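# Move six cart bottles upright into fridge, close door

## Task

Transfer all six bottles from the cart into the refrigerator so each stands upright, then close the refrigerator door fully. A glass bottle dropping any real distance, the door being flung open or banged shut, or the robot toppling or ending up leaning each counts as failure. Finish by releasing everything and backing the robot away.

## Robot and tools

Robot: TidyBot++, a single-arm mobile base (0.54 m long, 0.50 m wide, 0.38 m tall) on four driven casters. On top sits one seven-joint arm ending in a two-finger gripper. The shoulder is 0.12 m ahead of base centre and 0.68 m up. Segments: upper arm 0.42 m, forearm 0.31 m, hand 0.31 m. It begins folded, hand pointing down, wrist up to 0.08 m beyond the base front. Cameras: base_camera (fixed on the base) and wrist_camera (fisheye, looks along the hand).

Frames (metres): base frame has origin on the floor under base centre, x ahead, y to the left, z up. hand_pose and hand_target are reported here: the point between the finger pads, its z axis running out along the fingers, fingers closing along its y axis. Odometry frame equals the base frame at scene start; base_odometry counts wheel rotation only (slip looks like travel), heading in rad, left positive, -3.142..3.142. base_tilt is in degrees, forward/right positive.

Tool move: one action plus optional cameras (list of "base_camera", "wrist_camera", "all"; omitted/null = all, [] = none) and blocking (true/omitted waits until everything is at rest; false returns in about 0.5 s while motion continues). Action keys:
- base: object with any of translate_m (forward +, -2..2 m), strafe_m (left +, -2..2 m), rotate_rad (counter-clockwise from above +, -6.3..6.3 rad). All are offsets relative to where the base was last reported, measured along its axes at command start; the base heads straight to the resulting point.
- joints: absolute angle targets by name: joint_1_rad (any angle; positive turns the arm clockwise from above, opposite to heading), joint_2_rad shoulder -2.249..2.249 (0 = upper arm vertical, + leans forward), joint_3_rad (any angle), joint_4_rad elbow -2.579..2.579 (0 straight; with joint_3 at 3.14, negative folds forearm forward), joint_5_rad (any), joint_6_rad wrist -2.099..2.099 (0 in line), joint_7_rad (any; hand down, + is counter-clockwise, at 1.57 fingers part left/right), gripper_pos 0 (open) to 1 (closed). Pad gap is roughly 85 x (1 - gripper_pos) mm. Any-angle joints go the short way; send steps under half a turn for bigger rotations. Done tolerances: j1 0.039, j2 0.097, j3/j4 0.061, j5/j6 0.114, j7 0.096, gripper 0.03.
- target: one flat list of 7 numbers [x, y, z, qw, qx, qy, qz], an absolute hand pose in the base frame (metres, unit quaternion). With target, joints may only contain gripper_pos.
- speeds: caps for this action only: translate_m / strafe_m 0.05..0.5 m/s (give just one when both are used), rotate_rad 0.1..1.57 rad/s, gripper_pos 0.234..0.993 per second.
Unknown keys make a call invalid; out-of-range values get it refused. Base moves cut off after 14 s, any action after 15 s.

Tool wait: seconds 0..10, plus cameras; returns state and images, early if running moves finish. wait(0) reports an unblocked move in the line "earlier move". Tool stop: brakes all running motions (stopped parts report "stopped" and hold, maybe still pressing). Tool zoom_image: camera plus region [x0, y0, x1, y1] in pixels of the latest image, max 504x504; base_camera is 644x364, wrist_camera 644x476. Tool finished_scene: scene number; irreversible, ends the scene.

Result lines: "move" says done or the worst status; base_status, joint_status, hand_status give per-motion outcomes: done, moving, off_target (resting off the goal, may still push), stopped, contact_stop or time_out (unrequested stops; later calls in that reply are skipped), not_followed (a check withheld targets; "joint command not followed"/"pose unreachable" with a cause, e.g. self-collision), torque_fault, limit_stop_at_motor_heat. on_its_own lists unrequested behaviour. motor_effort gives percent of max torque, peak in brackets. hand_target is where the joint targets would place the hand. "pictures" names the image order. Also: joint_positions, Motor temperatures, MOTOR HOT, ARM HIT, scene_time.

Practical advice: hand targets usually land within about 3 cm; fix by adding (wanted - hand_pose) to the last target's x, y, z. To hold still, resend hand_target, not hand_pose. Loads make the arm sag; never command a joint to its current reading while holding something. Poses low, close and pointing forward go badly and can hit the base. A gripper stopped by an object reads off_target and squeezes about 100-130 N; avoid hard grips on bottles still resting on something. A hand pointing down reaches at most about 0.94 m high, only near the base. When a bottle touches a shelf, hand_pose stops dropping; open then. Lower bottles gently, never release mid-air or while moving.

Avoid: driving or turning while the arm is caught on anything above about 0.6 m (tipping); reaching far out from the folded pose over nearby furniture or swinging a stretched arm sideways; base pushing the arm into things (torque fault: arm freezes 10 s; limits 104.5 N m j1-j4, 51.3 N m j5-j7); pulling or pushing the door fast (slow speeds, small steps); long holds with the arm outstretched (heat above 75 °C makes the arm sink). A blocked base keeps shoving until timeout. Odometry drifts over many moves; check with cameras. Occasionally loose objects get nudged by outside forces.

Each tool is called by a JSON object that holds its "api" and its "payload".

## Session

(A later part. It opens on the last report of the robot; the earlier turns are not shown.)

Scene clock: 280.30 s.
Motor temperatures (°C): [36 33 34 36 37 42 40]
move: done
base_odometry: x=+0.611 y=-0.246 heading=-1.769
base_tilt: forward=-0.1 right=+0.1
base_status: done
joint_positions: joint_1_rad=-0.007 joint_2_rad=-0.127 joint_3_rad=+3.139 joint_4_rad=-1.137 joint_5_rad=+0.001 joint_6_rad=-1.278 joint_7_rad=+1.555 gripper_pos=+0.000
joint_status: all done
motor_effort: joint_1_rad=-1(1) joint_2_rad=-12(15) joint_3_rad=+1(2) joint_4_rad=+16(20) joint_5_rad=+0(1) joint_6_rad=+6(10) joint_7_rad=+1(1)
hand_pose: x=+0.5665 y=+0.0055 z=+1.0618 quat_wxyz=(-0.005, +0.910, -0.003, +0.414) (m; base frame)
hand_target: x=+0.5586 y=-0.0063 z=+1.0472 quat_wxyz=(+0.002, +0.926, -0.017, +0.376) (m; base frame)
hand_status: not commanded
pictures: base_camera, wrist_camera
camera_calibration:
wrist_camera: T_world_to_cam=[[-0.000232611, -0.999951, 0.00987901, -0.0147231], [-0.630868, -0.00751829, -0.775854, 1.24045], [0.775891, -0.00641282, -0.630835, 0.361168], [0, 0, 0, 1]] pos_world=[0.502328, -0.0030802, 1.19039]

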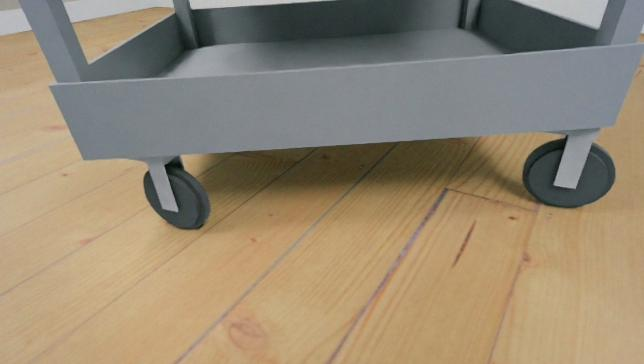

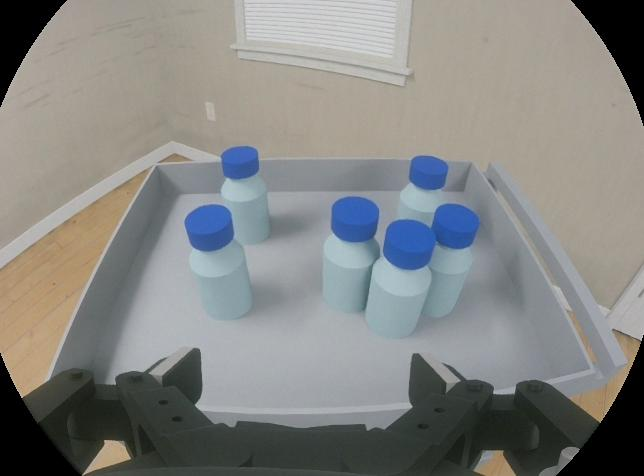

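{"api": "move", "payload": {"base": {"translate_m": -0.1, "strafe_m": -0.1035}, "joints": {"joint_6_rad": -0.3}, "cameras": []}}

{"api": "move", "payload": {"joints": {"joint_2_rad": 0.115, "joint_4_rad": -1.545, "joint_6_rad": -0.3}, "cameras": ["wrist_camera"]}}

Scene clock: 346.27 s.
Motor temperatures (°C): [36 32 34 37 37 42 40]
move: done
base_odometry: x=+0.529 y=-0.127 heading=-1.769
base_tilt: forward=-0.2 right=+0.1
base_status: done
joint_positions: joint_1_rad=-0.004 joint_2_rad=-0.115 joint_3_rad=+3.142 joint_4_rad=-1.128 joint_5_rad=+0.001 joint_6_rad=-0.381 joint_7_rad=+1.555 gripper_pos=+0.000
joint_status: all done
motor_effort: joint_1_rad=+0(2) joint_2_rad=-14(16) joint_3_rad=+1(3) joint_4_rad=+17(18) joint_5_rad=-1(2) joint_6_rad=+9(10) joint_7_rad=+0(2)
hand_pose: x=+0.6436 y=+0.0030 z=+1.3210 quat_wxyz=(-0.007, +0.642, -0.004, +0.767) (m; base frame)
hand_target: x=+0.6415 y=-0.0047 z=+1.3536 quat_wxyz=(-0.002, +0.605, -0.009, +0.796) (m; base frame)
hand_status: not commanded
pictures: none
No camera images: "cameras" was empty.

Scene clock: 347.90 s.
Motor temperatures (°C): [36 32 34 37 37 42 40]
move: done
base_odometry: x=+0.529 y=-0.127 heading=-1.769
base_tilt: forward=-0.2 right=+0.1
base_status: not commanded
joint_positions: joint_1_rad=-0.004 joint_2_rad=+0.102 joint_3_rad=+3.142 joint_4_rad=-1.531 joint_5_rad=+0.001 joint_6_rad=-0.377 joint_7_rad=+1.555 gripper_pos=+0.000
joint_status: all done
motor_effort: joint_1_rad=+0(1) joint_2_rad=-23(27) joint_3_rad=+0(1) joint_4_rad=+19(22) joint_5_rad=+0(1) joint_6_rad=+8(10) joint_7_rad=+1(1)
hand_pose: x=+0.7575 y=+0.0035 z=+0.9480 quat_wxyz=(-0.005, +0.844, -0.005, +0.536) (m; base frame)
hand_target: x=+0.7685 y=-0.0049 z=+0.9537 quat_wxyz=(+0.000, +0.830, -0.010, +0.557) (m; base frame)
hand_status: not commanded
pictures: wrist_camera
camera_calibration:
wrist_camera: T_world_to_cam=[[-0.00773326, -0.999947, 0.00683959, -0.00705236], [-0.394327, -0.00323609, -0.918965, 1.22914], [0.918938, -0.00980363, -0.394281, -0.191398], [0, 0, 0, 1]] pos_world=[0.66051, -0.00495079, 1.05412]

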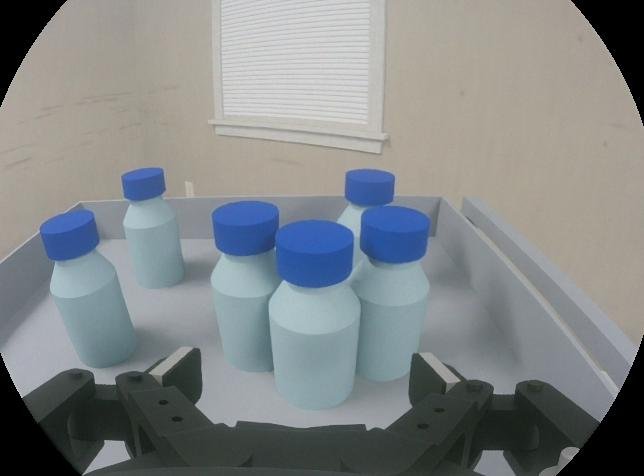

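{"api": "zoom_image", "payload": {"camera": "wrist_camera", "region": [190, 180, 450, 420]}}

Scaled by 1.938.

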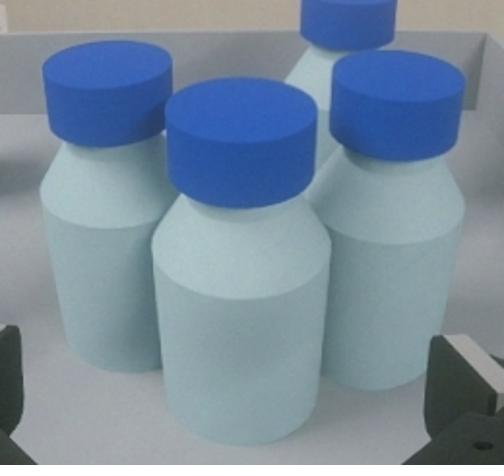

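{"api": "move", "payload": {"base": {"translate_m": 0.095, "strafe_m": -0.003}, "speeds": {"translate_m": 0.1}, "cameras": ["wrist_camera"]}}

{"api": "zoom_image", "payload": {"camera": "wrist_camera", "region": [190, 220, 450, 460]}}

Scene clock: 364.13 s.
Motor temperatures (°C): [36 33 34 36 37 42 40]
move: done
base_odometry: x=+0.507 y=-0.220 heading=-1.769
base_tilt: forward=-0.1 right=+0.1
base_status: done
joint_positions: joint_1_rad=-0.004 joint_2_rad=+0.103 joint_3_rad=+3.142 joint_4_rad=-1.531 joint_5_rad=+0.001 joint_6_rad=-0.376 joint_7_rad=+1.555 gripper_pos=+0.000
joint_status: not commanded
motor_effort: joint_1_rad=-1(1) joint_2_rad=-22(26) joint_3_rad=+1(3) joint_4_rad=+19(20) joint_5_rad=+0(1) joint_6_rad=+7(8) joint_7_rad=+1(1)
hand_pose: x=+0.7577 y=+0.0035 z=+0.9476 quat_wxyz=(-0.005, +0.844, -0.005, +0.536) (m; base frame)
hand_target: x=+0.7685 y=-0.0049 z=+0.9537 quat_wxyz=(+0.000, +0.830, -0.010, +0.557) (m; base frame)
hand_status: not commanded
pictures: wrist_camera
camera_calibration:
wrist_camera: T_world_to_cam=[[-0.0077287, -0.999947, 0.00684713, -0.00705725], [-0.394917, -0.00323851, -0.918711, 1.22901], [0.918684, -0.00980449, -0.394871, -0.191027], [0, 0, 0, 1]] pos_world=[0.660797, -0.00494962, 1.05373]

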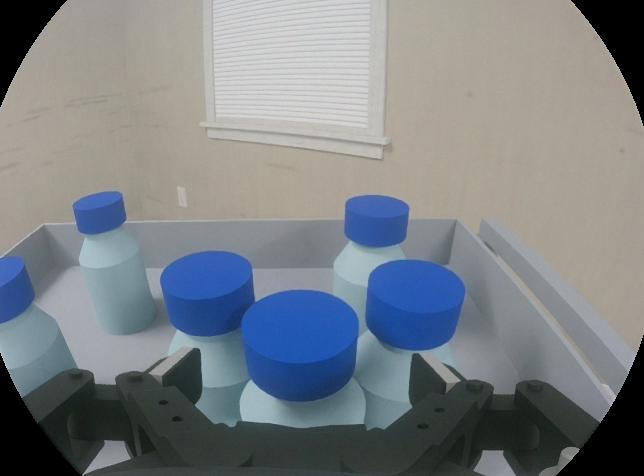

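Scaled by 1.938.

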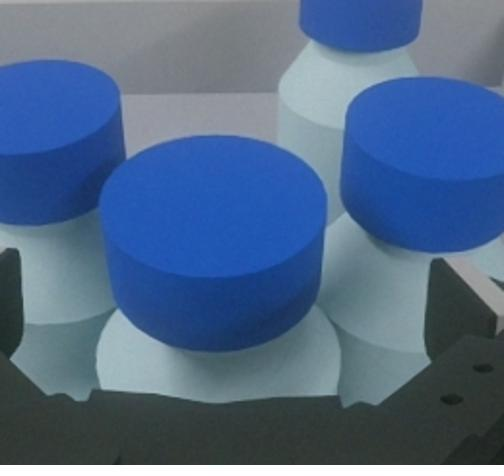

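{"api": "move", "payload": {"base": {"strafe_m": 0.0035, "translate_m": 0.028}, "speeds": {"translate_m": 0.1}, "cameras": ["wrist_camera"]}}

Scene clock: 398.00 s.
Motor temperatures (°C): [36 33 34 36 37 42 40]
move: done
base_odometry: x=+0.504 y=-0.248 heading=-1.769
base_tilt: forward=-0.1 right=+0.0
base_status: done
joint_positions: joint_1_rad=-0.004 joint_2_rad=+0.106 joint_3_rad=+3.142 joint_4_rad=-1.531 joint_5_rad=+0.001 joint_6_rad=-0.376 joint_7_rad=+1.555 gripper_pos=+0.000
joint_status: not commanded
motor_effort: joint_1_rad=+0(1) joint_2_rad=-23(25) joint_3_rad=+1(2) joint_4_rad=+19(19) joint_5_rad=+0(1) joint_6_rad=+8(9) joint_7_rad=+1(1)
hand_pose: x=+0.7584 y=+0.0035 z=+0.9458 quat_wxyz=(-0.005, +0.845, -0.005, +0.534) (m; base frame)
hand_target: x=+0.7685 y=-0.0049 z=+0.9537 quat_wxyz=(+0.000, +0.830, -0.010, +0.557) (m; base frame)
hand_status: not commanded
pictures: wrist_camera
camera_calibration:
wrist_camera: T_world_to_cam=[[-0.00770981, -0.999947, 0.00687897, -0.00708042], [-0.397422, -0.00324848, -0.91763, 1.22855], [0.917603, -0.00980861, -0.397376, -0.189252], [0, 0, 0, 1]] pos_world=[0.661858, -0.00494542, 1.0522]

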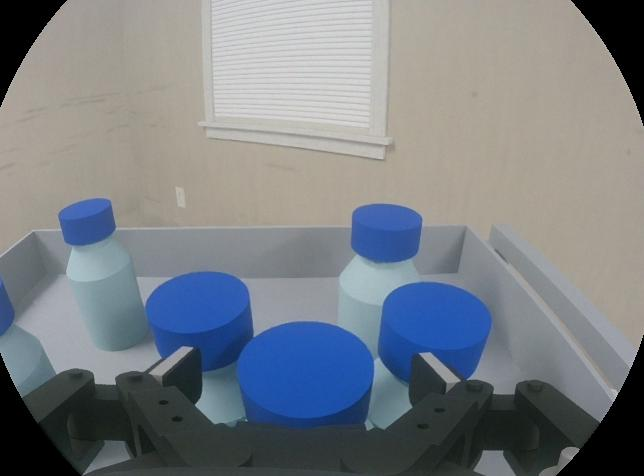

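{"api": "zoom_image", "payload": {"camera": "wrist_camera", "region": [140, 270, 480, 476]}}

Scaled by 1.482.

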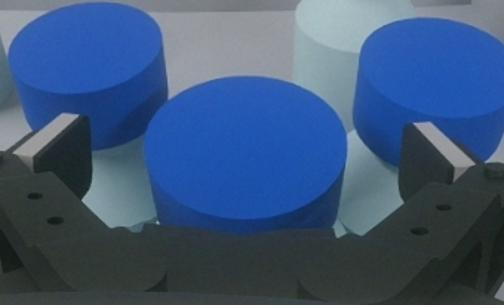

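{"api": "move", "payload": {"base": {"translate_m": -0.003}, "speeds": {"translate_m": 0.1}, "cameras": []}}

{"api": "move", "payload": {"joints": {"gripper_pos": 0.3}, "speeds": {"gripper_pos": 0.234}, "cameras": ["wrist_camera"]}}

Scene clock: 425.40 s.
Motor temperatures (°C): [36 33 34 36 37 42 40]
move: done
base_odometry: x=+0.505 y=-0.245 heading=-1.769
base_tilt: forward=-0.2 right=+0.1
base_status: done
joint_positions: joint_1_rad=-0.004 joint_2_rad=+0.106 joint_3_rad=+3.142 joint_4_rad=-1.532 joint_5_rad=+0.001 joint_6_rad=-0.376 joint_7_rad=+1.555 gripper_pos=+0.000
joint_status: not commanded
motor_effort: joint_1_rad=+0(1) joint_2_rad=-23(27) joint_3_rad=+1(2) joint_4_rad=+19(20) joint_5_rad=-1(1) joint_6_rad=+7(8) joint_7_rad=+1(1)
hand_pose: x=+0.7585 y=+0.0035 z=+0.9457 quat_wxyz=(-0.005, +0.845, -0.005, +0.534) (m; base frame)
hand_target: x=+0.7685 y=-0.0049 z=+0.9537 quat_wxyz=(+0.000, +0.830, -0.010, +0.557) (m; base frame)
hand_status: not commanded
pictures: none
No camera images: "cameras" was empty.

Scene clock: 427.00 s.
Motor temperatures (°C): [36 33 34 36 37 42 40]
move: done
base_odometry: x=+0.505 y=-0.245 heading=-1.769
base_tilt: forward=-0.1 right=+0.1
base_status: not commanded
joint_positions: joint_1_rad=-0.004 joint_2_rad=+0.106 joint_3_rad=+3.142 joint_4_rad=-1.532 joint_5_rad=+0.001 joint_6_rad=-0.376 joint_7_rad=+1.555 gripper_pos=+0.299
joint_status: all done
motor_effort: joint_1_rad=+0(1) joint_2_rad=-23(23) joint_3_rad=+1(2) joint_4_rad=+19(19) joint_5_rad=+0(1) joint_6_rad=+7(9) joint_7_rad=+1(2)
hand_pose: x=+0.7585 y=+0.0035 z=+0.9457 quat_wxyz=(-0.005, +0.845, -0.005, +0.534) (m; base frame)
hand_target: x=+0.7685 y=-0.0049 z=+0.9537 quat_wxyz=(+0.000, +0.830, -0.010, +0.557) (m; base frame)
hand_status: not commanded
pictures: wrist_camera
camera_calibration:
wrist_camera: T_world_to_cam=[[-0.00770859, -0.999947, 0.00688102, -0.00708211], [-0.397584, -0.0032491, -0.91756, 1.22852], [0.917533, -0.00980888, -0.397538, -0.189122], [0, 0, 0, 1]] pos_world=[0.661911, -0.00494521, 1.05211]

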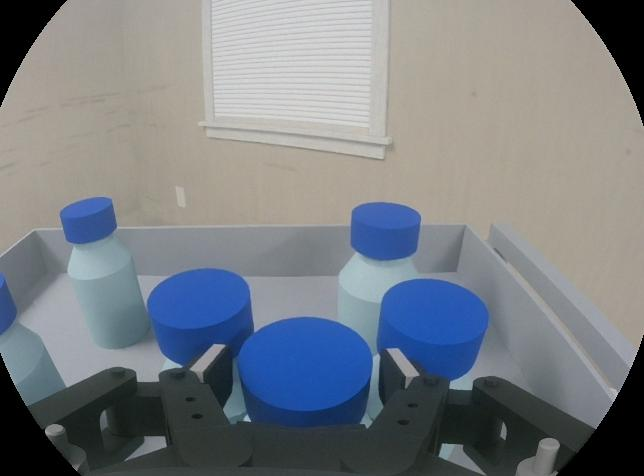

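{"api": "move", "payload": {"joints": {"gripper_pos": 0.46}, "speeds": {"gripper_pos": 0.234}, "cameras": ["wrist_camera"]}}

Scene clock: 431.37 s.
Motor temperatures (°C): [36 33 34 36 37 42 40]
move: off_target
base_odometry: x=+0.505 y=-0.245 heading=-1.769
base_tilt: forward=-0.2 right=+0.0
base_status: not commanded
joint_positions: joint_1_rad=-0.004 joint_2_rad=+0.106 joint_3_rad=+3.142 joint_4_rad=-1.532 joint_5_rad=+0.001 joint_6_rad=-0.376 joint_7_rad=+1.555 gripper_pos=+0.422
joint_status: gripper_pos off_target (ended at +0.422, target +0.460)
motor_effort: joint_1_rad=-1(1) joint_2_rad=-20(23) joint_3_rad=+1(1) joint_4_rad=+17(19) joint_5_rad=-1(1) joint_6_rad=+7(8) joint_7_rad=+0(1)
hand_pose: x=+0.7585 y=+0.0035 z=+0.9457 quat_wxyz=(-0.005, +0.845, -0.005, +0.534) (m; base frame)
hand_target: x=+0.7685 y=-0.0049 z=+0.9537 quat_wxyz=(+0.000, +0.830, -0.010, +0.557) (m; base frame)
hand_status: not commanded
pictures: wrist_camera
camera_calibration:
wrist_camera: T_world_to_cam=[[-0.00770893, -0.999947, 0.00688033, -0.0070812], [-0.397528, -0.00324893, -0.917584, 1.22852], [0.917558, -0.00980872, -0.397482, -0.189193], [0, 0, 0, 1]] pos_world=[0.661913, -0.00494519, 1.05212]

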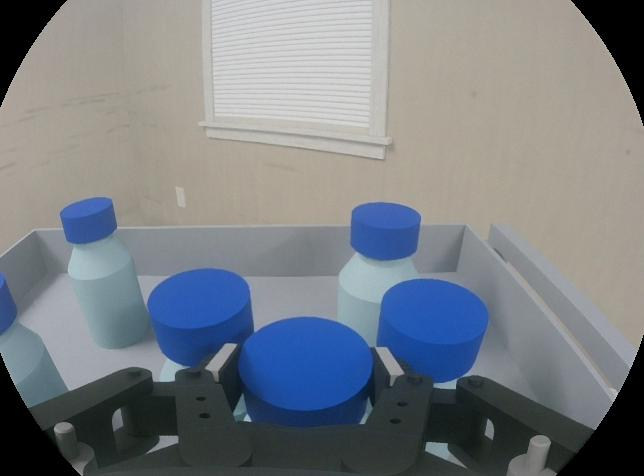

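{"api": "move", "payload": {"joints": {"joint_2_rad": 0.125, "joint_4_rad": -1.167, "joint_6_rad": -0.729}, "cameras": ["wrist_camera"]}}

Scene clock: 440.97 s.
Motor temperatures (°C): [36 33 34 36 37 42 40]
move: off_target
base_odometry: x=+0.505 y=-0.245 heading=-1.769
base_tilt: forward=-0.2 right=+0.1
base_status: not commanded
joint_positions: joint_1_rad=-0.004 joint_2_rad=+0.127 joint_3_rad=+3.142 joint_4_rad=-1.230 joint_5_rad=+0.001 joint_6_rad=-0.647 joint_7_rad=+1.555 gripper_pos=+0.422
joint_status: joint_4_rad off_target (ended at -1.230, target -1.167); the others done
motor_effort: joint_1_rad=-1(1) joint_2_rad=-27(31) joint_3_rad=+1(2) joint_4_rad=+22(25) joint_5_rad=+0(1) joint_6_rad=+10(14) joint_7_rad=+1(1)
hand_pose: x=+0.7619 y=+0.0034 z=+1.0356 quat_wxyz=(-0.005, +0.842, -0.005, +0.539) (m; base frame)
hand_target: x=+0.7540 y=-0.0061 z=+1.0503 quat_wxyz=(+0.002, +0.847, -0.013, +0.531) (m; base frame)
hand_status: not commanded
pictures: wrist_camera
camera_calibration:
wrist_camera: T_world_to_cam=[[-0.00813412, -0.999944, 0.00674232, -0.00728345], [-0.387885, -0.00305949, -0.921703, 1.3093], [0.921672, -0.0101125, -0.387838, -0.169735], [0, 0, 0, 1]] pos_world=[0.66424, -0.00499369, 1.14101]

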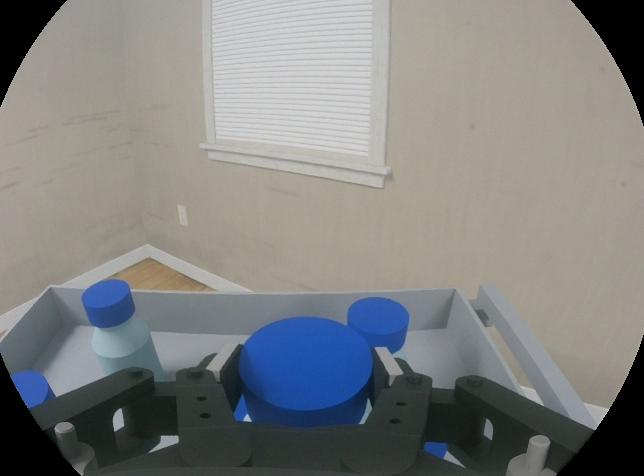

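{"api": "move", "payload": {"joints": {"joint_2_rad": 0.115, "joint_4_rad": -0.885, "joint_6_rad": -1.02}, "base": {"translate_m": -0.16, "strafe_m": -0.13}, "speeds": {"translate_m": 0.2}, "cameras": ["wrist_camera"]}}

Scene clock: 456.67 s.
Motor temperatures (°C): [36 33 34 36 37 42 40]
move: done
base_odometry: x=+0.409 y=-0.063 heading=-1.769
base_tilt: forward=-0.2 right=+0.1
base_status: done
joint_positions: joint_1_rad=-0.003 joint_2_rad=+0.131 joint_3_rad=+3.142 joint_4_rad=-0.943 joint_5_rad=+0.001 joint_6_rad=-0.938 joint_7_rad=+1.555 gripper_pos=+0.422
joint_status: all done
motor_effort: joint_1_rad=-1(2) joint_2_rad=-26(31) joint_3_rad=+1(3) joint_4_rad=+20(23) joint_5_rad=-1(2) joint_6_rad=+11(12) joint_7_rad=+0(1)
hand_pose: x=+0.7317 y=+0.0024 z=+1.1158 quat_wxyz=(-0.004, +0.845, -0.006, +0.535) (m; base frame)
hand_target: x=+0.7123 y=-0.0064 z=+1.1345 quat_wxyz=(+0.002, +0.847, -0.014, +0.532) (m; base frame)
hand_status: not commanded
pictures: wrist_camera
camera_calibration:
wrist_camera: T_world_to_cam=[[-0.00981226, -0.999929, 0.00674978, -0.00786545], [-0.396023, -0.00231219, -0.918238, 1.37357], [0.918188, -0.0116831, -0.395972, -0.0991648], [0, 0, 0, 1]] pos_world=[0.634938, -0.00584749, 1.22205]

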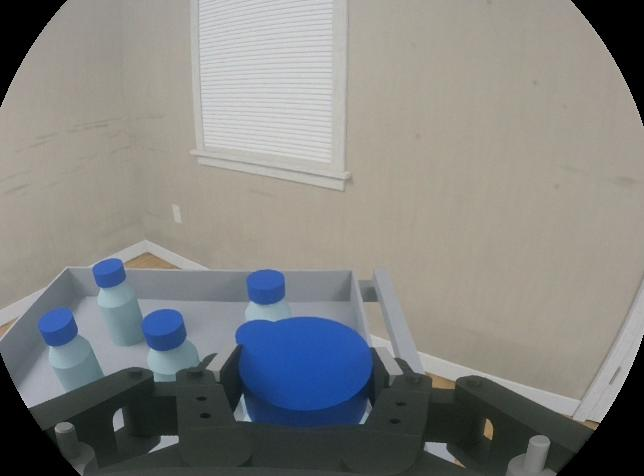

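{"api": "move", "payload": {"base": {"rotate_rad": 2.549}, "speeds": {"rotate_rad": 0.8}, "cameras": ["wrist_camera", "base_camera"]}}

Scene clock: 464.67 s.
Motor temperatures (°C): [36 34 34 36 37 42 40]
move: done
base_odometry: x=+0.409 y=-0.063 heading=+0.780
base_tilt: forward=-0.2 right=+0.1
base_status: done
joint_positions: joint_1_rad=-0.004 joint_2_rad=+0.131 joint_3_rad=+3.146 joint_4_rad=-0.943 joint_5_rad=+0.001 joint_6_rad=-0.940 joint_7_rad=+1.555 gripper_pos=+0.422
joint_status: not commanded
motor_effort: joint_1_rad=-1(4) joint_2_rad=-26(27) joint_3_rad=+1(4) joint_4_rad=+20(21) joint_5_rad=+1(2) joint_6_rad=+12(12) joint_7_rad=+1(1)
hand_pose: x=+0.7316 y=+0.0013 z=+1.1155 quat_wxyz=(-0.003, +0.845, -0.006, +0.535) (m; base frame)
hand_target: x=+0.7123 y=-0.0064 z=+1.1345 quat_wxyz=(+0.002, +0.847, -0.014, +0.532) (m; base frame)
hand_status: not commanded
pictures: base_camera, wrist_camera
camera_calibration:
wrist_camera: T_world_to_cam=[[-0.0118039, -0.999904, 0.00726148, -0.00800734], [-0.397116, -0.00197702, -0.917766, 1.37349], [0.917692, -0.0137168, -0.397055, -0.0976243], [0, 0, 0, 1]] pos_world=[0.634928, -0.00663026, 1.22183]

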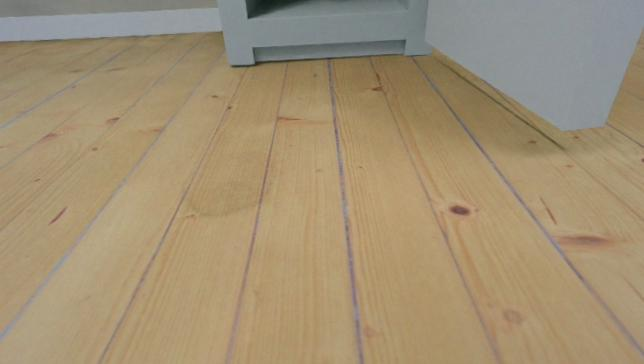

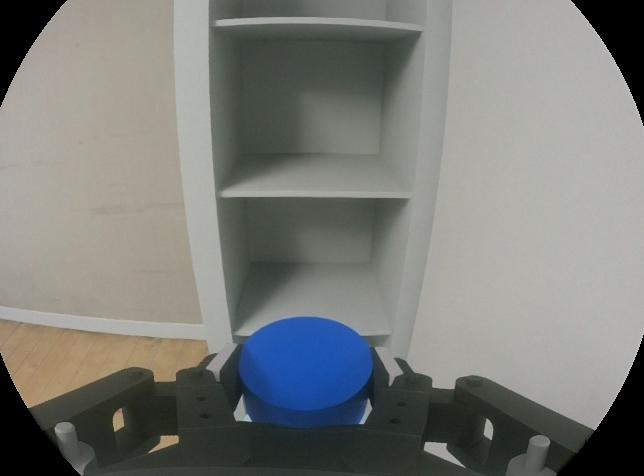

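{"api": "move", "payload": {"base": {"translate_m": 0.45, "strafe_m": 0.09}, "speeds": {"translate_m": 0.3}, "cameras": ["wrist_camera", "base_camera"]}}

Scene clock: 506.63 s.
Motor temperatures (°C): [36 34 34 37 37 42 40]
move: done
base_odometry: x=+0.666 y=+0.318 heading=+0.780
base_tilt: forward=-0.2 right=+0.1
base_status: done
joint_positions: joint_1_rad=-0.004 joint_2_rad=+0.132 joint_3_rad=+3.146 joint_4_rad=-0.942 joint_5_rad=+0.001 joint_6_rad=-0.942 joint_7_rad=+1.555 gripper_pos=+0.422
joint_status: not commanded
motor_effort: joint_1_rad=+0(2) joint_2_rad=-26(30) joint_3_rad=+1(2) joint_4_rad=+21(21) joint_5_rad=+0(1) joint_6_rad=+12(12) joint_7_rad=+0(1)
hand_pose: x=+0.7316 y=+0.0013 z=+1.1146 quat_wxyz=(-0.003, +0.846, -0.007, +0.533) (m; base frame)
hand_target: x=+0.7123 y=-0.0064 z=+1.1345 quat_wxyz=(+0.002, +0.847, -0.014, +0.532) (m; base frame)
hand_status: not commanded
pictures: base_camera, wrist_camera
camera_calibration:
wrist_camera: T_world_to_cam=[[-0.0118167, -0.999904, 0.0072985, -0.00804915], [-0.399768, -0.00196618, -0.916614, 1.37336], [0.91654, -0.013749, -0.399706, -0.0942298], [0, 0, 0, 1]] pos_world=[0.635295, -0.00664367, 1.22123]

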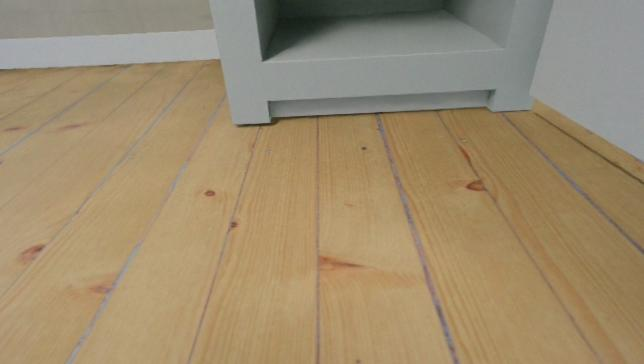

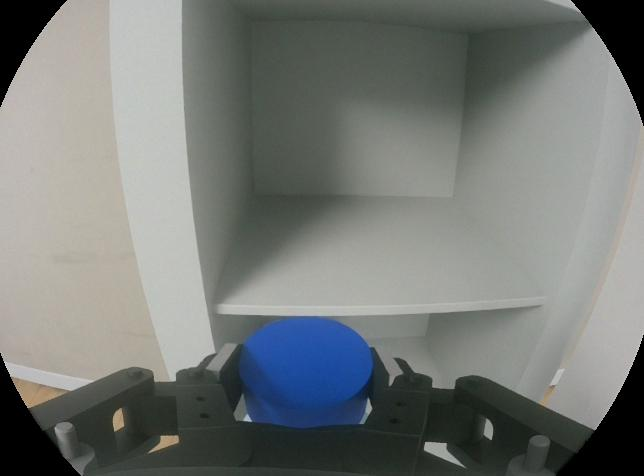

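{"api": "move", "payload": {"base": {"translate_m": 0.523}, "speeds": {"translate_m": 0.18}, "cameras": ["wrist_camera"]}}

{"api": "move", "payload": {"joints": {"joint_4_rad": -1.01, "joint_6_rad": -0.80}, "cameras": ["wrist_camera"]}}

Scene clock: 531.67 s.
Motor temperatures (°C): [36 34 34 37 37 42 40]
move: done
base_odometry: x=+1.037 y=+0.686 heading=+0.781
base_tilt: forward=-0.1 right=+0.1
base_status: done
joint_positions: joint_1_rad=-0.004 joint_2_rad=+0.132 joint_3_rad=+3.146 joint_4_rad=-0.941 joint_5_rad=+0.001 joint_6_rad=-0.944 joint_7_rad=+1.555 gripper_pos=+0.422
joint_status: not commanded
motor_effort: joint_1_rad=-1(1) joint_2_rad=-26(31) joint_3_rad=+1(2) joint_4_rad=+20(21) joint_5_rad=-1(1) joint_6_rad=+10(12) joint_7_rad=+0(1)
hand_pose: x=+0.7316 y=+0.0013 z=+1.1142 quat_wxyz=(-0.003, +0.846, -0.007, +0.533) (m; base frame)
hand_target: x=+0.7123 y=-0.0064 z=+1.1345 quat_wxyz=(+0.002, +0.847, -0.014, +0.532) (m; base frame)
hand_status: not commanded
pictures: wrist_camera
camera_calibration:
wrist_camera: T_world_to_cam=[[-0.0118069, -0.999904, 0.00732028, -0.00807833], [-0.401397, -0.00196557, -0.915902, 1.37333], [0.915828, -0.0137523, -0.401335, -0.0919768], [0, 0, 0, 1]] pos_world=[0.635389, -0.00664308, 1.22098]

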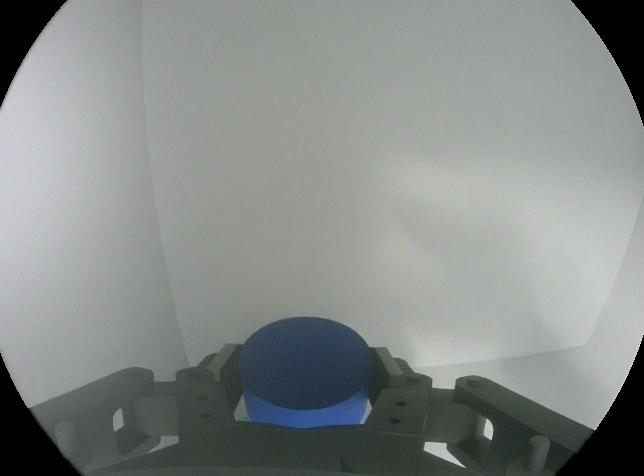

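Scene clock: 532.67 s.
Motor temperatures (°C): [36 34 34 37 37 42 40]
move: done
base_odometry: x=+1.037 y=+0.686 heading=+0.780
base_tilt: forward=-0.1 right=+0.0
base_status: not commanded
joint_positions: joint_1_rad=-0.004 joint_2_rad=+0.132 joint_3_rad=+3.146 joint_4_rad=-1.009 joint_5_rad=+0.001 joint_6_rad=-0.883 joint_7_rad=+1.555 gripper_pos=+0.422
joint_status: all done
motor_effort: joint_1_rad=+0(1) joint_2_rad=-25(27) joint_3_rad=+1(2) joint_4_rad=+20(22) joint_5_rad=+0(1) joint_6_rad=+10(12) joint_7_rad=+1(1)
hand_pose: x=+0.7402 y=+0.0013 z=+1.0934 quat_wxyz=(-0.003, +0.848, -0.006, +0.530) (m; base frame)
hand_target: x=+0.7430 y=-0.0061 z=+1.1274 quat_wxyz=(+0.001, +0.820, -0.013, +0.572) (m; base frame)
hand_status: not commanded
pictures: wrist_camera
camera_calibration:
wrist_camera: T_world_to_cam=[[-0.0116884, -0.999904, 0.00743285, -0.00802892], [-0.407144, -0.00203023, -0.913362, 1.35925], [0.913289, -0.0137019, -0.407081, -0.100065], [0, 0, 0, 1]] pos_world=[0.644707, -0.00663964, 1.20082]

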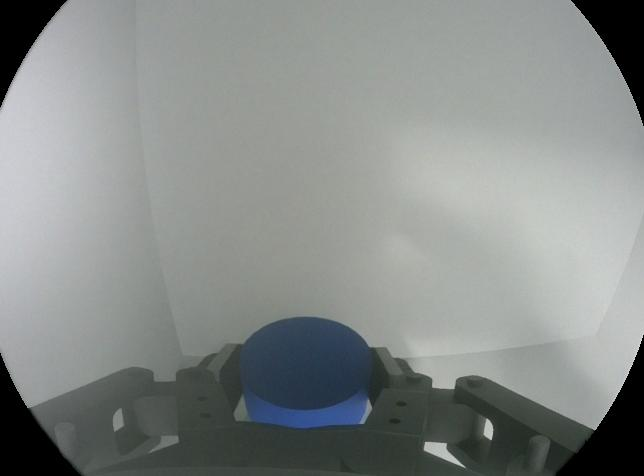

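{"api": "move", "payload": {"joints": {"joint_4_rad": -1.022, "joint_6_rad": -0.782}, "cameras": []}}

{"api": "move", "payload": {"joints": {"joint_4_rad": -1.034, "joint_6_rad": -0.770}, "cameras": []}}

Scene clock: 541.10 s.
Motor temperatures (°C): [36 34 34 37 37 42 40]
move: done
base_odometry: x=+1.037 y=+0.686 heading=+0.780
base_tilt: forward=-0.1 right=+0.0
base_status: not commanded
joint_positions: joint_1_rad=-0.004 joint_2_rad=+0.132 joint_3_rad=+3.146 joint_4_rad=-1.015 joint_5_rad=+0.001 joint_6_rad=-0.871 joint_7_rad=+1.555 gripper_pos=+0.422
joint_status: all done
motor_effort: joint_1_rad=+0(1) joint_2_rad=-25(26) joint_3_rad=+1(1) joint_4_rad=+20(20) joint_5_rad=+0(1) joint_6_rad=+10(12) joint_7_rad=+1(1)
hand_pose: x=+0.7419 y=+0.0013 z=+1.0933 quat_wxyz=(-0.003, +0.846, -0.006, +0.533) (m; base frame)
hand_target: x=+0.7452 y=-0.0061 z=+1.1257 quat_wxyz=(+0.001, +0.819, -0.013, +0.574) (m; base frame)
hand_status: not commanded
pictures: none
No camera images: "cameras" was empty.

Scene clock: 541.60 s.
Motor temperatures (°C): [36 34 34 37 37 42 40]
move: done
base_odometry: x=+1.037 y=+0.686 heading=+0.780
base_tilt: forward=-0.2 right=+0.0
base_status: not commanded
joint_positions: joint_1_rad=-0.004 joint_2_rad=+0.132 joint_3_rad=+3.146 joint_4_rad=-1.021 joint_5_rad=+0.001 joint_6_rad=-0.859 joint_7_rad=+1.555 gripper_pos=+0.422
joint_status: all done
motor_effort: joint_1_rad=-1(1) joint_2_rad=-24(25) joint_3_rad=+1(2) joint_4_rad=+19(20) joint_5_rad=+0(1) joint_6_rad=+10(10) joint_7_rad=+1(1)
hand_pose: x=+0.7434 y=+0.0013 z=+1.0931 quat_wxyz=(-0.003, +0.845, -0.006, +0.535) (m; base frame)
hand_target: x=+0.7468 y=-0.0061 z=+1.1223 quat_wxyz=(+0.001, +0.819, -0.013, +0.574) (m; base frame)
hand_status: not commanded
pictures: none
No camera images: "cameras" was empty.

{"api": "move", "payload": {"joints": {"joint_4_rad": -1.048, "joint_6_rad": -0.766}, "cameras": []}}

{"api": "move", "payload": {"joints": {"joint_4_rad": -1.06, "joint_6_rad": -0.760}, "cameras": ["wrist_camera"]}}

Scene clock: 546.60 s.
Motor temperatures (°C): [36 34 34 37 37 42 40]
move: done
base_odometry: x=+1.037 y=+0.686 heading=+0.780
base_tilt: forward=-0.1 right=+0.1
base_status: not commanded
joint_positions: joint_1_rad=-0.004 joint_2_rad=+0.131 joint_3_rad=+3.146 joint_4_rad=-1.027 joint_5_rad=+0.001 joint_6_rad=-0.851 joint_7_rad=+1.555 gripper_pos=+0.422
joint_status: all done
motor_effort: joint_1_rad=-1(1) joint_2_rad=-22(24) joint_3_rad=+1(1) joint_4_rad=+18(20) joint_5_rad=+0(1) joint_6_rad=+8(10) joint_7_rad=+1(1)
hand_pose: x=+0.7439 y=+0.0013 z=+1.0929 quat_wxyz=(-0.003, +0.844, -0.006, +0.537) (m; base frame)
hand_target: x=+0.7475 y=-0.0061 z=+1.1153 quat_wxyz=(+0.001, +0.822, -0.013, +0.570) (m; base frame)
hand_status: not commanded
pictures: none
No camera images: "cameras" was empty.

Scene clock: 547.10 s.
Motor temperatures (°C): [36 34 34 37 37 42 40]
move: done
base_odometry: x=+1.037 y=+0.686 heading=+0.780
base_tilt: forward=-0.2 right=+0.1
base_status: not commanded
joint_positions: joint_1_rad=-0.004 joint_2_rad=+0.129 joint_3_rad=+3.146 joint_4_rad=-1.034 joint_5_rad=+0.001 joint_6_rad=-0.842 joint_7_rad=+1.555 gripper_pos=+0.422
joint_status: all done
motor_effort: joint_1_rad=+0(1) joint_2_rad=-21(22) joint_3_rad=+1(1) joint_4_rad=+17(18) joint_5_rad=+0(1) joint_6_rad=+7(10) joint_7_rad=+1(1)
hand_pose: x=+0.7443 y=+0.0013 z=+1.0928 quat_wxyz=(-0.003, +0.843, -0.006, +0.538) (m; base frame)
hand_target: x=+0.7483 y=-0.0061 z=+1.1101 quat_wxyz=(+0.001, +0.823, -0.013, +0.567) (m; base frame)
hand_status: not commanded
pictures: wrist_camera
camera_calibration:
wrist_camera: T_world_to_cam=[[-0.0117711, -0.999905, 0.00720959, -0.00766539], [-0.389108, -0.00206139, -0.92119, 1.3555], [0.921117, -0.0136487, -0.389046, -0.129593], [0, 0, 0, 1]] pos_world=[0.646714, -0.00663923, 1.19831]

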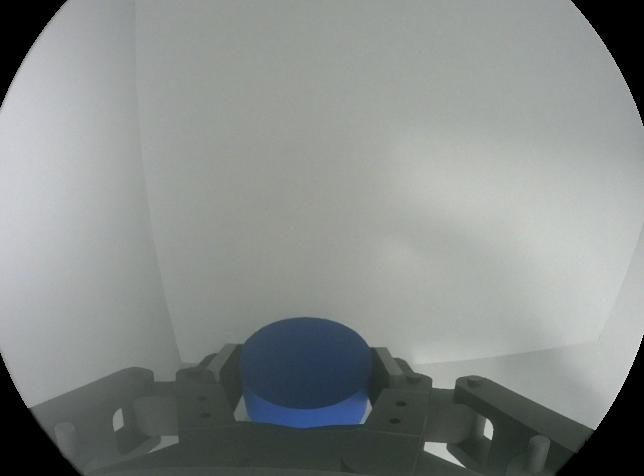

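{"api": "move", "payload": {"joints": {"gripper_pos": 0.1}, "speeds": {"gripper_pos": 0.234}, "cameras": ["wrist_camera"]}}

{"api": "move", "payload": {"base": {"translate_m": -0.2}, "speeds": {"translate_m": 0.15}, "cameras": ["wrist_camera"]}}

Scene clock: 555.60 s.
Motor temperatures (°C): [36 34 34 37 37 42 40]
move: done
base_odometry: x=+1.037 y=+0.686 heading=+0.780
base_tilt: forward=-0.2 right=+0.1
base_status: not commanded
joint_positions: joint_1_rad=-0.004 joint_2_rad=+0.129 joint_3_rad=+3.146 joint_4_rad=-1.037 joint_5_rad=+0.001 joint_6_rad=-0.841 joint_7_rad=+1.555 gripper_pos=+0.100
joint_status: all done
motor_effort: joint_1_rad=-1(2) joint_2_rad=-23(23) joint_3_rad=+1(1) joint_4_rad=+18(18) joint_5_rad=+0(1) joint_6_rad=+8(9) joint_7_rad=+0(1)
hand_pose: x=+0.7443 y=+0.0013 z=+1.0909 quat_wxyz=(-0.003, +0.844, -0.006, +0.537) (m; base frame)
hand_target: x=+0.7483 y=-0.0061 z=+1.1101 quat_wxyz=(+0.001, +0.823, -0.013, +0.567) (m; base frame)
hand_status: not commanded
pictures: wrist_camera
camera_calibration:
wrist_camera: T_world_to_cam=[[-0.0117497, -0.999905, 0.00724708, -0.00770957], [-0.391995, -0.00206142, -0.919965, 1.3546], [0.919892, -0.0136502, -0.391933, -0.126263], [0, 0, 0, 1]] pos_world=[0.647053, -0.00663995, 1.19675]

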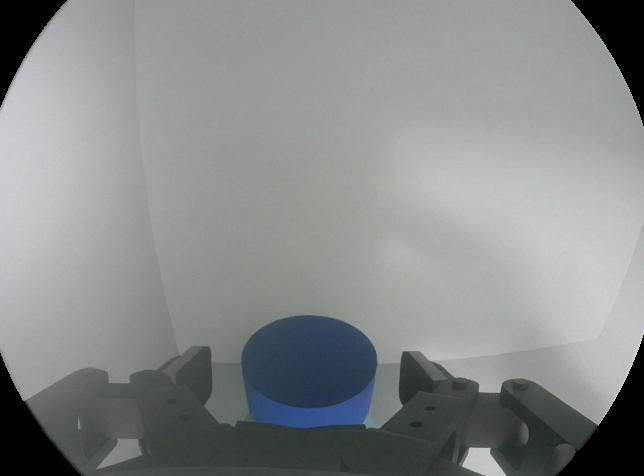

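Scene clock: 557.53 s.
Motor temperatures (°C): [36 34 34 37 37 42 40]
move: done
base_odometry: x=+0.895 y=+0.545 heading=+0.781
base_tilt: forward=-0.2 right=+0.1
base_status: done
joint_positions: joint_1_rad=-0.004 joint_2_rad=+0.119 joint_3_rad=+3.146 joint_4_rad=-1.040 joint_5_rad=+0.001 joint_6_rad=-0.840 joint_7_rad=+1.555 gripper_pos=+0.100
joint_status: not commanded
motor_effort: joint_1_rad=-1(1) joint_2_rad=-22(29) joint_3_rad=+1(1) joint_4_rad=+18(19) joint_5_rad=+0(1) joint_6_rad=+8(9) joint_7_rad=+1(1)
hand_pose: x=+0.7402 y=+0.0013 z=+1.0960 quat_wxyz=(-0.003, +0.841, -0.006, +0.541) (m; base frame)
hand_target: x=+0.7483 y=-0.0061 z=+1.1101 quat_wxyz=(+0.001, +0.823, -0.013, +0.567) (m; base frame)
hand_status: not commanded
pictures: wrist_camera
camera_calibration:
wrist_camera: T_world_to_cam=[[-0.0118105, -0.999905, 0.00710481, -0.00761131], [-0.384136, -0.00202304, -0.923274, 1.35552], [0.923201, -0.0136335, -0.384076, -0.131582], [0, 0, 0, 1]] pos_world=[0.642092, -0.00666225, 1.20104]

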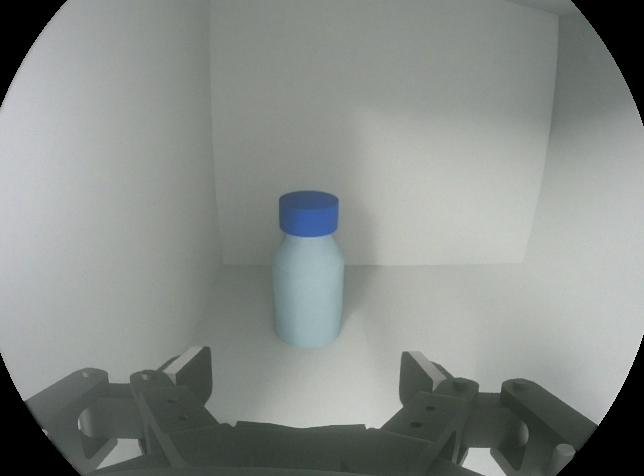

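{"api": "move", "payload": {"base": {"translate_m": -0.772, "strafe_m": -0.091}, "speeds": {"translate_m": 0.4}, "joints": {"gripper_pos": 0.0}, "cameras": []}}

{"api": "move", "payload": {"base": {"rotate_rad": -2.55}, "speeds": {"rotate_rad": 1.0}, "joints": {"joint_2_rad": 0.115, "joint_4_rad": -1.545, "joint_6_rad": -0.30}, "cameras": ["wrist_camera"]}}

Scene clock: 580.93 s.
Motor temperatures (°C): [36 34 34 37 37 42 40]
move: done
base_odometry: x=+0.411 y=-0.063 heading=+0.781
base_tilt: forward=-0.1 right=+0.1
base_status: done
joint_positions: joint_1_rad=-0.004 joint_2_rad=+0.116 joint_3_rad=+3.146 joint_4_rad=-1.041 joint_5_rad=+0.001 joint_6_rad=-0.840 joint_7_rad=+1.555 gripper_pos=+0.000
joint_status: all done
motor_effort: joint_1_rad=+0(1) joint_2_rad=-22(27) joint_3_rad=+1(2) joint_4_rad=+18(19) joint_5_rad=+0(1) joint_6_rad=+8(9) joint_7_rad=+1(1)
hand_pose: x=+0.7391 y=+0.0013 z=+1.0973 quat_wxyz=(-0.003, +0.841, -0.006, +0.542) (m; base frame)
hand_target: x=+0.7483 y=-0.0061 z=+1.1101 quat_wxyz=(+0.001, +0.823, -0.013, +0.567) (m; base frame)
hand_status: not commanded
pictures: none
No camera images: "cameras" was empty.

Scene clock: 584.40 s.
Motor temperatures (°C): [36 34 34 37 37 42 40]
move: done
base_odometry: x=+0.411 y=-0.063 heading=-1.769
base_tilt: forward=-0.1 right=+0.0
base_status: done
joint_positions: joint_1_rad=+0.002 joint_2_rad=+0.116 joint_3_rad=+3.147 joint_4_rad=-1.523 joint_5_rad=+0.001 joint_6_rad=-0.384 joint_7_rad=+1.555 gripper_pos=+0.000
joint_status: all done
motor_effort: joint_1_rad=+0(4) joint_2_rad=-23(27) joint_3_rad=+1(3) joint_4_rad=+19(20) joint_5_rad=+0(1) joint_6_rad=+8(9) joint_7_rad=+1(1)
hand_pose: x=+0.7614 y=-0.0036 z=+0.9423 quat_wxyz=(-0.001, +0.848, -0.009, +0.531) (m; base frame)
hand_target: x=+0.7685 y=-0.0049 z=+0.9537 quat_wxyz=(+0.000, +0.830, -0.010, +0.557) (m; base frame)
hand_status: not commanded
pictures: wrist_camera
camera_calibration:
wrist_camera: T_world_to_cam=[[-0.0188997, -0.999792, 0.00766504, -0.0063177], [-0.405955, 0.000667535, -0.913893, 1.22953], [0.913697, -0.0203839, -0.405884, -0.182484], [0, 0, 0, 1]] pos_world=[0.665749, -0.0108569, 1.04964]

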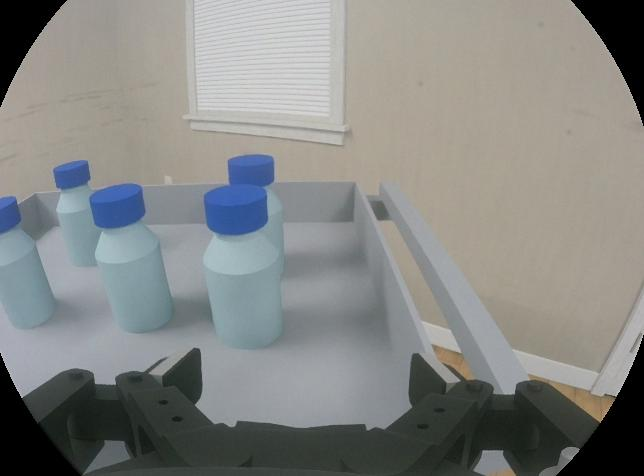

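{"api": "move", "payload": {"base": {"translate_m": 0.1, "strafe_m": 0.186}, "speeds": {"translate_m": 0.25}, "cameras": ["wrist_camera"]}}

Scene clock: 589.67 s.
Motor temperatures (°C): [36 34 34 36 37 42 40]
move: done
base_odometry: x=+0.574 y=-0.198 heading=-1.769
base_tilt: forward=-0.2 right=+0.0
base_status: done
joint_positions: joint_1_rad=-0.001 joint_2_rad=+0.116 joint_3_rad=+3.148 joint_4_rad=-1.523 joint_5_rad=+0.001 joint_6_rad=-0.383 joint_7_rad=+1.555 gripper_pos=+0.000
joint_status: not commanded
motor_effort: joint_1_rad=-1(4) joint_2_rad=-23(26) joint_3_rad=+1(3) joint_4_rad=+19(19) joint_5_rad=+0(1) joint_6_rad=+7(9) joint_7_rad=+1(1)
hand_pose: x=+0.7615 y=-0.0020 z=+0.9422 quat_wxyz=(-0.002, +0.848, -0.008, +0.531) (m; base frame)
hand_target: x=+0.7685 y=-0.0049 z=+0.9537 quat_wxyz=(+0.000, +0.830, -0.010, +0.557) (m; base frame)
hand_status: not commanded
pictures: wrist_camera
camera_calibration:
wrist_camera: T_world_to_cam=[[-0.0164894, -0.999834, 0.00770074, -0.00662534], [-0.405572, -0.000351388, -0.914063, 1.22932], [0.913914, -0.0181955, -0.405499, -0.183039], [0, 0, 0, 1]] pos_world=[0.665751, -0.00952277, 1.04951]

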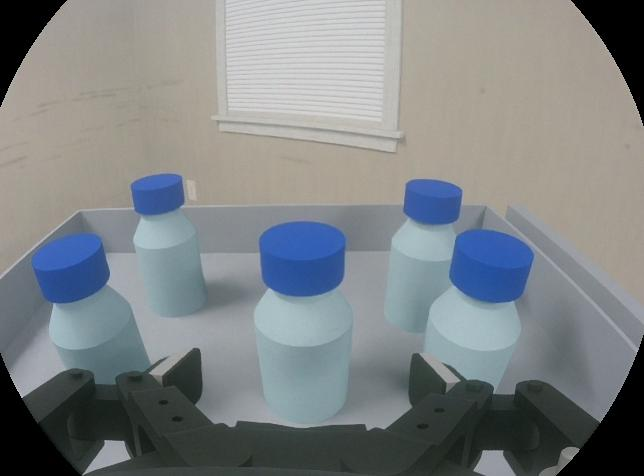

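{"api": "zoom_image", "payload": {"camera": "wrist_camera", "region": [190, 180, 450, 420]}}

Scaled by 1.938.

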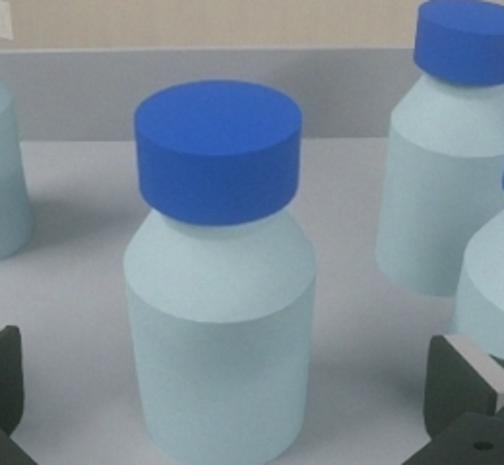

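{"api": "move", "payload": {"base": {"translate_m": 0.103, "strafe_m": 0.002}, "speeds": {"translate_m": 0.1}, "cameras": ["wrist_camera"]}}

Scene clock: 605.37 s.
Motor temperatures (°C): [36 34 34 36 37 42 40]
move: done
base_odometry: x=+0.555 y=-0.300 heading=-1.769
base_tilt: forward=-0.2 right=+0.1
base_status: done
joint_positions: joint_1_rad=-0.001 joint_2_rad=+0.116 joint_3_rad=+3.148 joint_4_rad=-1.524 joint_5_rad=+0.001 joint_6_rad=-0.382 joint_7_rad=+1.555 gripper_pos=+0.000
joint_status: not commanded
motor_effort: joint_1_rad=-1(1) joint_2_rad=-23(26) joint_3_rad=+1(2) joint_4_rad=+19(19) joint_5_rad=+0(1) joint_6_rad=+7(9) joint_7_rad=+1(1)
hand_pose: x=+0.7614 y=-0.0020 z=+0.9422 quat_wxyz=(-0.002, +0.847, -0.008, +0.531) (m; base frame)
hand_target: x=+0.7685 y=-0.0049 z=+0.9537 quat_wxyz=(+0.000, +0.830, -0.010, +0.557) (m; base frame)
hand_status: not commanded
pictures: wrist_camera
camera_calibration:
wrist_camera: T_world_to_cam=[[-0.0164906, -0.999834, 0.00769598, -0.00661994], [-0.405276, -0.000352427, -0.914194, 1.22914], [0.914045, -0.0181946, -0.405203, -0.183407], [0, 0, 0, 1]] pos_world=[0.665675, -0.00952268, 1.04941]

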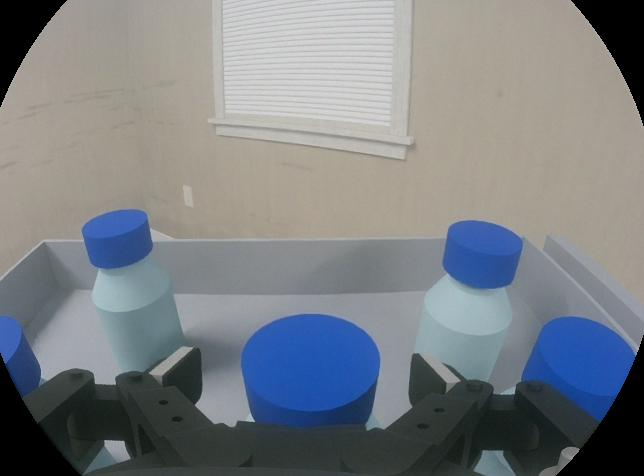

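{"api": "move", "payload": {"base": {"strafe_m": -0.002}, "speeds": {"strafe_m": 0.1, "gripper_pos": 0.5}, "joints": {"gripper_pos": 0.25}, "cameras": []}}

{"api": "move", "payload": {"joints": {"gripper_pos": 0.46}, "speeds": {"gripper_pos": 0.234}, "cameras": ["wrist_camera"]}}

Scene clock: 612.13 s.
Motor temperatures (°C): [36 34 34 36 37 42 40]
move: done
base_odometry: x=+0.553 y=-0.300 heading=-1.769
base_tilt: forward=-0.2 right=+0.1
base_status: done
joint_positions: joint_1_rad=+0.000 joint_2_rad=+0.116 joint_3_rad=+3.148 joint_4_rad=-1.524 joint_5_rad=+0.001 joint_6_rad=-0.382 joint_7_rad=+1.555 gripper_pos=+0.252
joint_status: all done
motor_effort: joint_1_rad=-1(5) joint_2_rad=-23(24) joint_3_rad=+1(5) joint_4_rad=+19(19) joint_5_rad=+0(1) joint_6_rad=+7(8) joint_7_rad=+1(1)
hand_pose: x=+0.7614 y=-0.0026 z=+0.9422 quat_wxyz=(-0.002, +0.847, -0.009, +0.531) (m; base frame)
hand_target: x=+0.7685 y=-0.0049 z=+0.9537 quat_wxyz=(+0.000, +0.830, -0.010, +0.557) (m; base frame)
hand_status: not commanded
pictures: none
No camera images: "cameras" was empty.

Scene clock: 613.33 s.
Motor temperatures (°C): [36 34 34 36 37 42 40]
move: off_target
base_odometry: x=+0.553 y=-0.300 heading=-1.769
base_tilt: forward=-0.1 right=+0.1
base_status: not commanded
joint_positions: joint_1_rad=+0.000 joint_2_rad=+0.116 joint_3_rad=+3.148 joint_4_rad=-1.524 joint_5_rad=+0.001 joint_6_rad=-0.382 joint_7_rad=+1.555 gripper_pos=+0.419
joint_status: gripper_pos off_target (ended at +0.419, target +0.460)
motor_effort: joint_1_rad=-1(2) joint_2_rad=-21(23) joint_3_rad=+0(1) joint_4_rad=+18(19) joint_5_rad=-1(2) joint_6_rad=+8(9) joint_7_rad=+1(1)
hand_pose: x=+0.7615 y=-0.0026 z=+0.9424 quat_wxyz=(-0.002, +0.847, -0.009, +0.531) (m; base frame)
hand_target: x=+0.7685 y=-0.0049 z=+0.9537 quat_wxyz=(+0.000, +0.830, -0.010, +0.557) (m; base frame)
hand_status: not commanded
pictures: wrist_camera
camera_calibration:
wrist_camera: T_world_to_cam=[[-0.0173748, -0.999819, 0.00771152, -0.00652052], [-0.404609, -0.0000221141, -0.91449, 1.22914], [0.914325, -0.0190092, -0.404535, -0.18427], [0, 0, 0, 1]] pos_world=[0.66569, -0.00999499, 1.04954]

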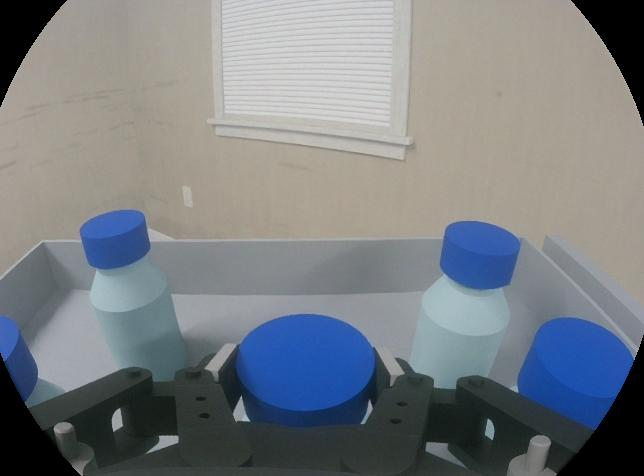

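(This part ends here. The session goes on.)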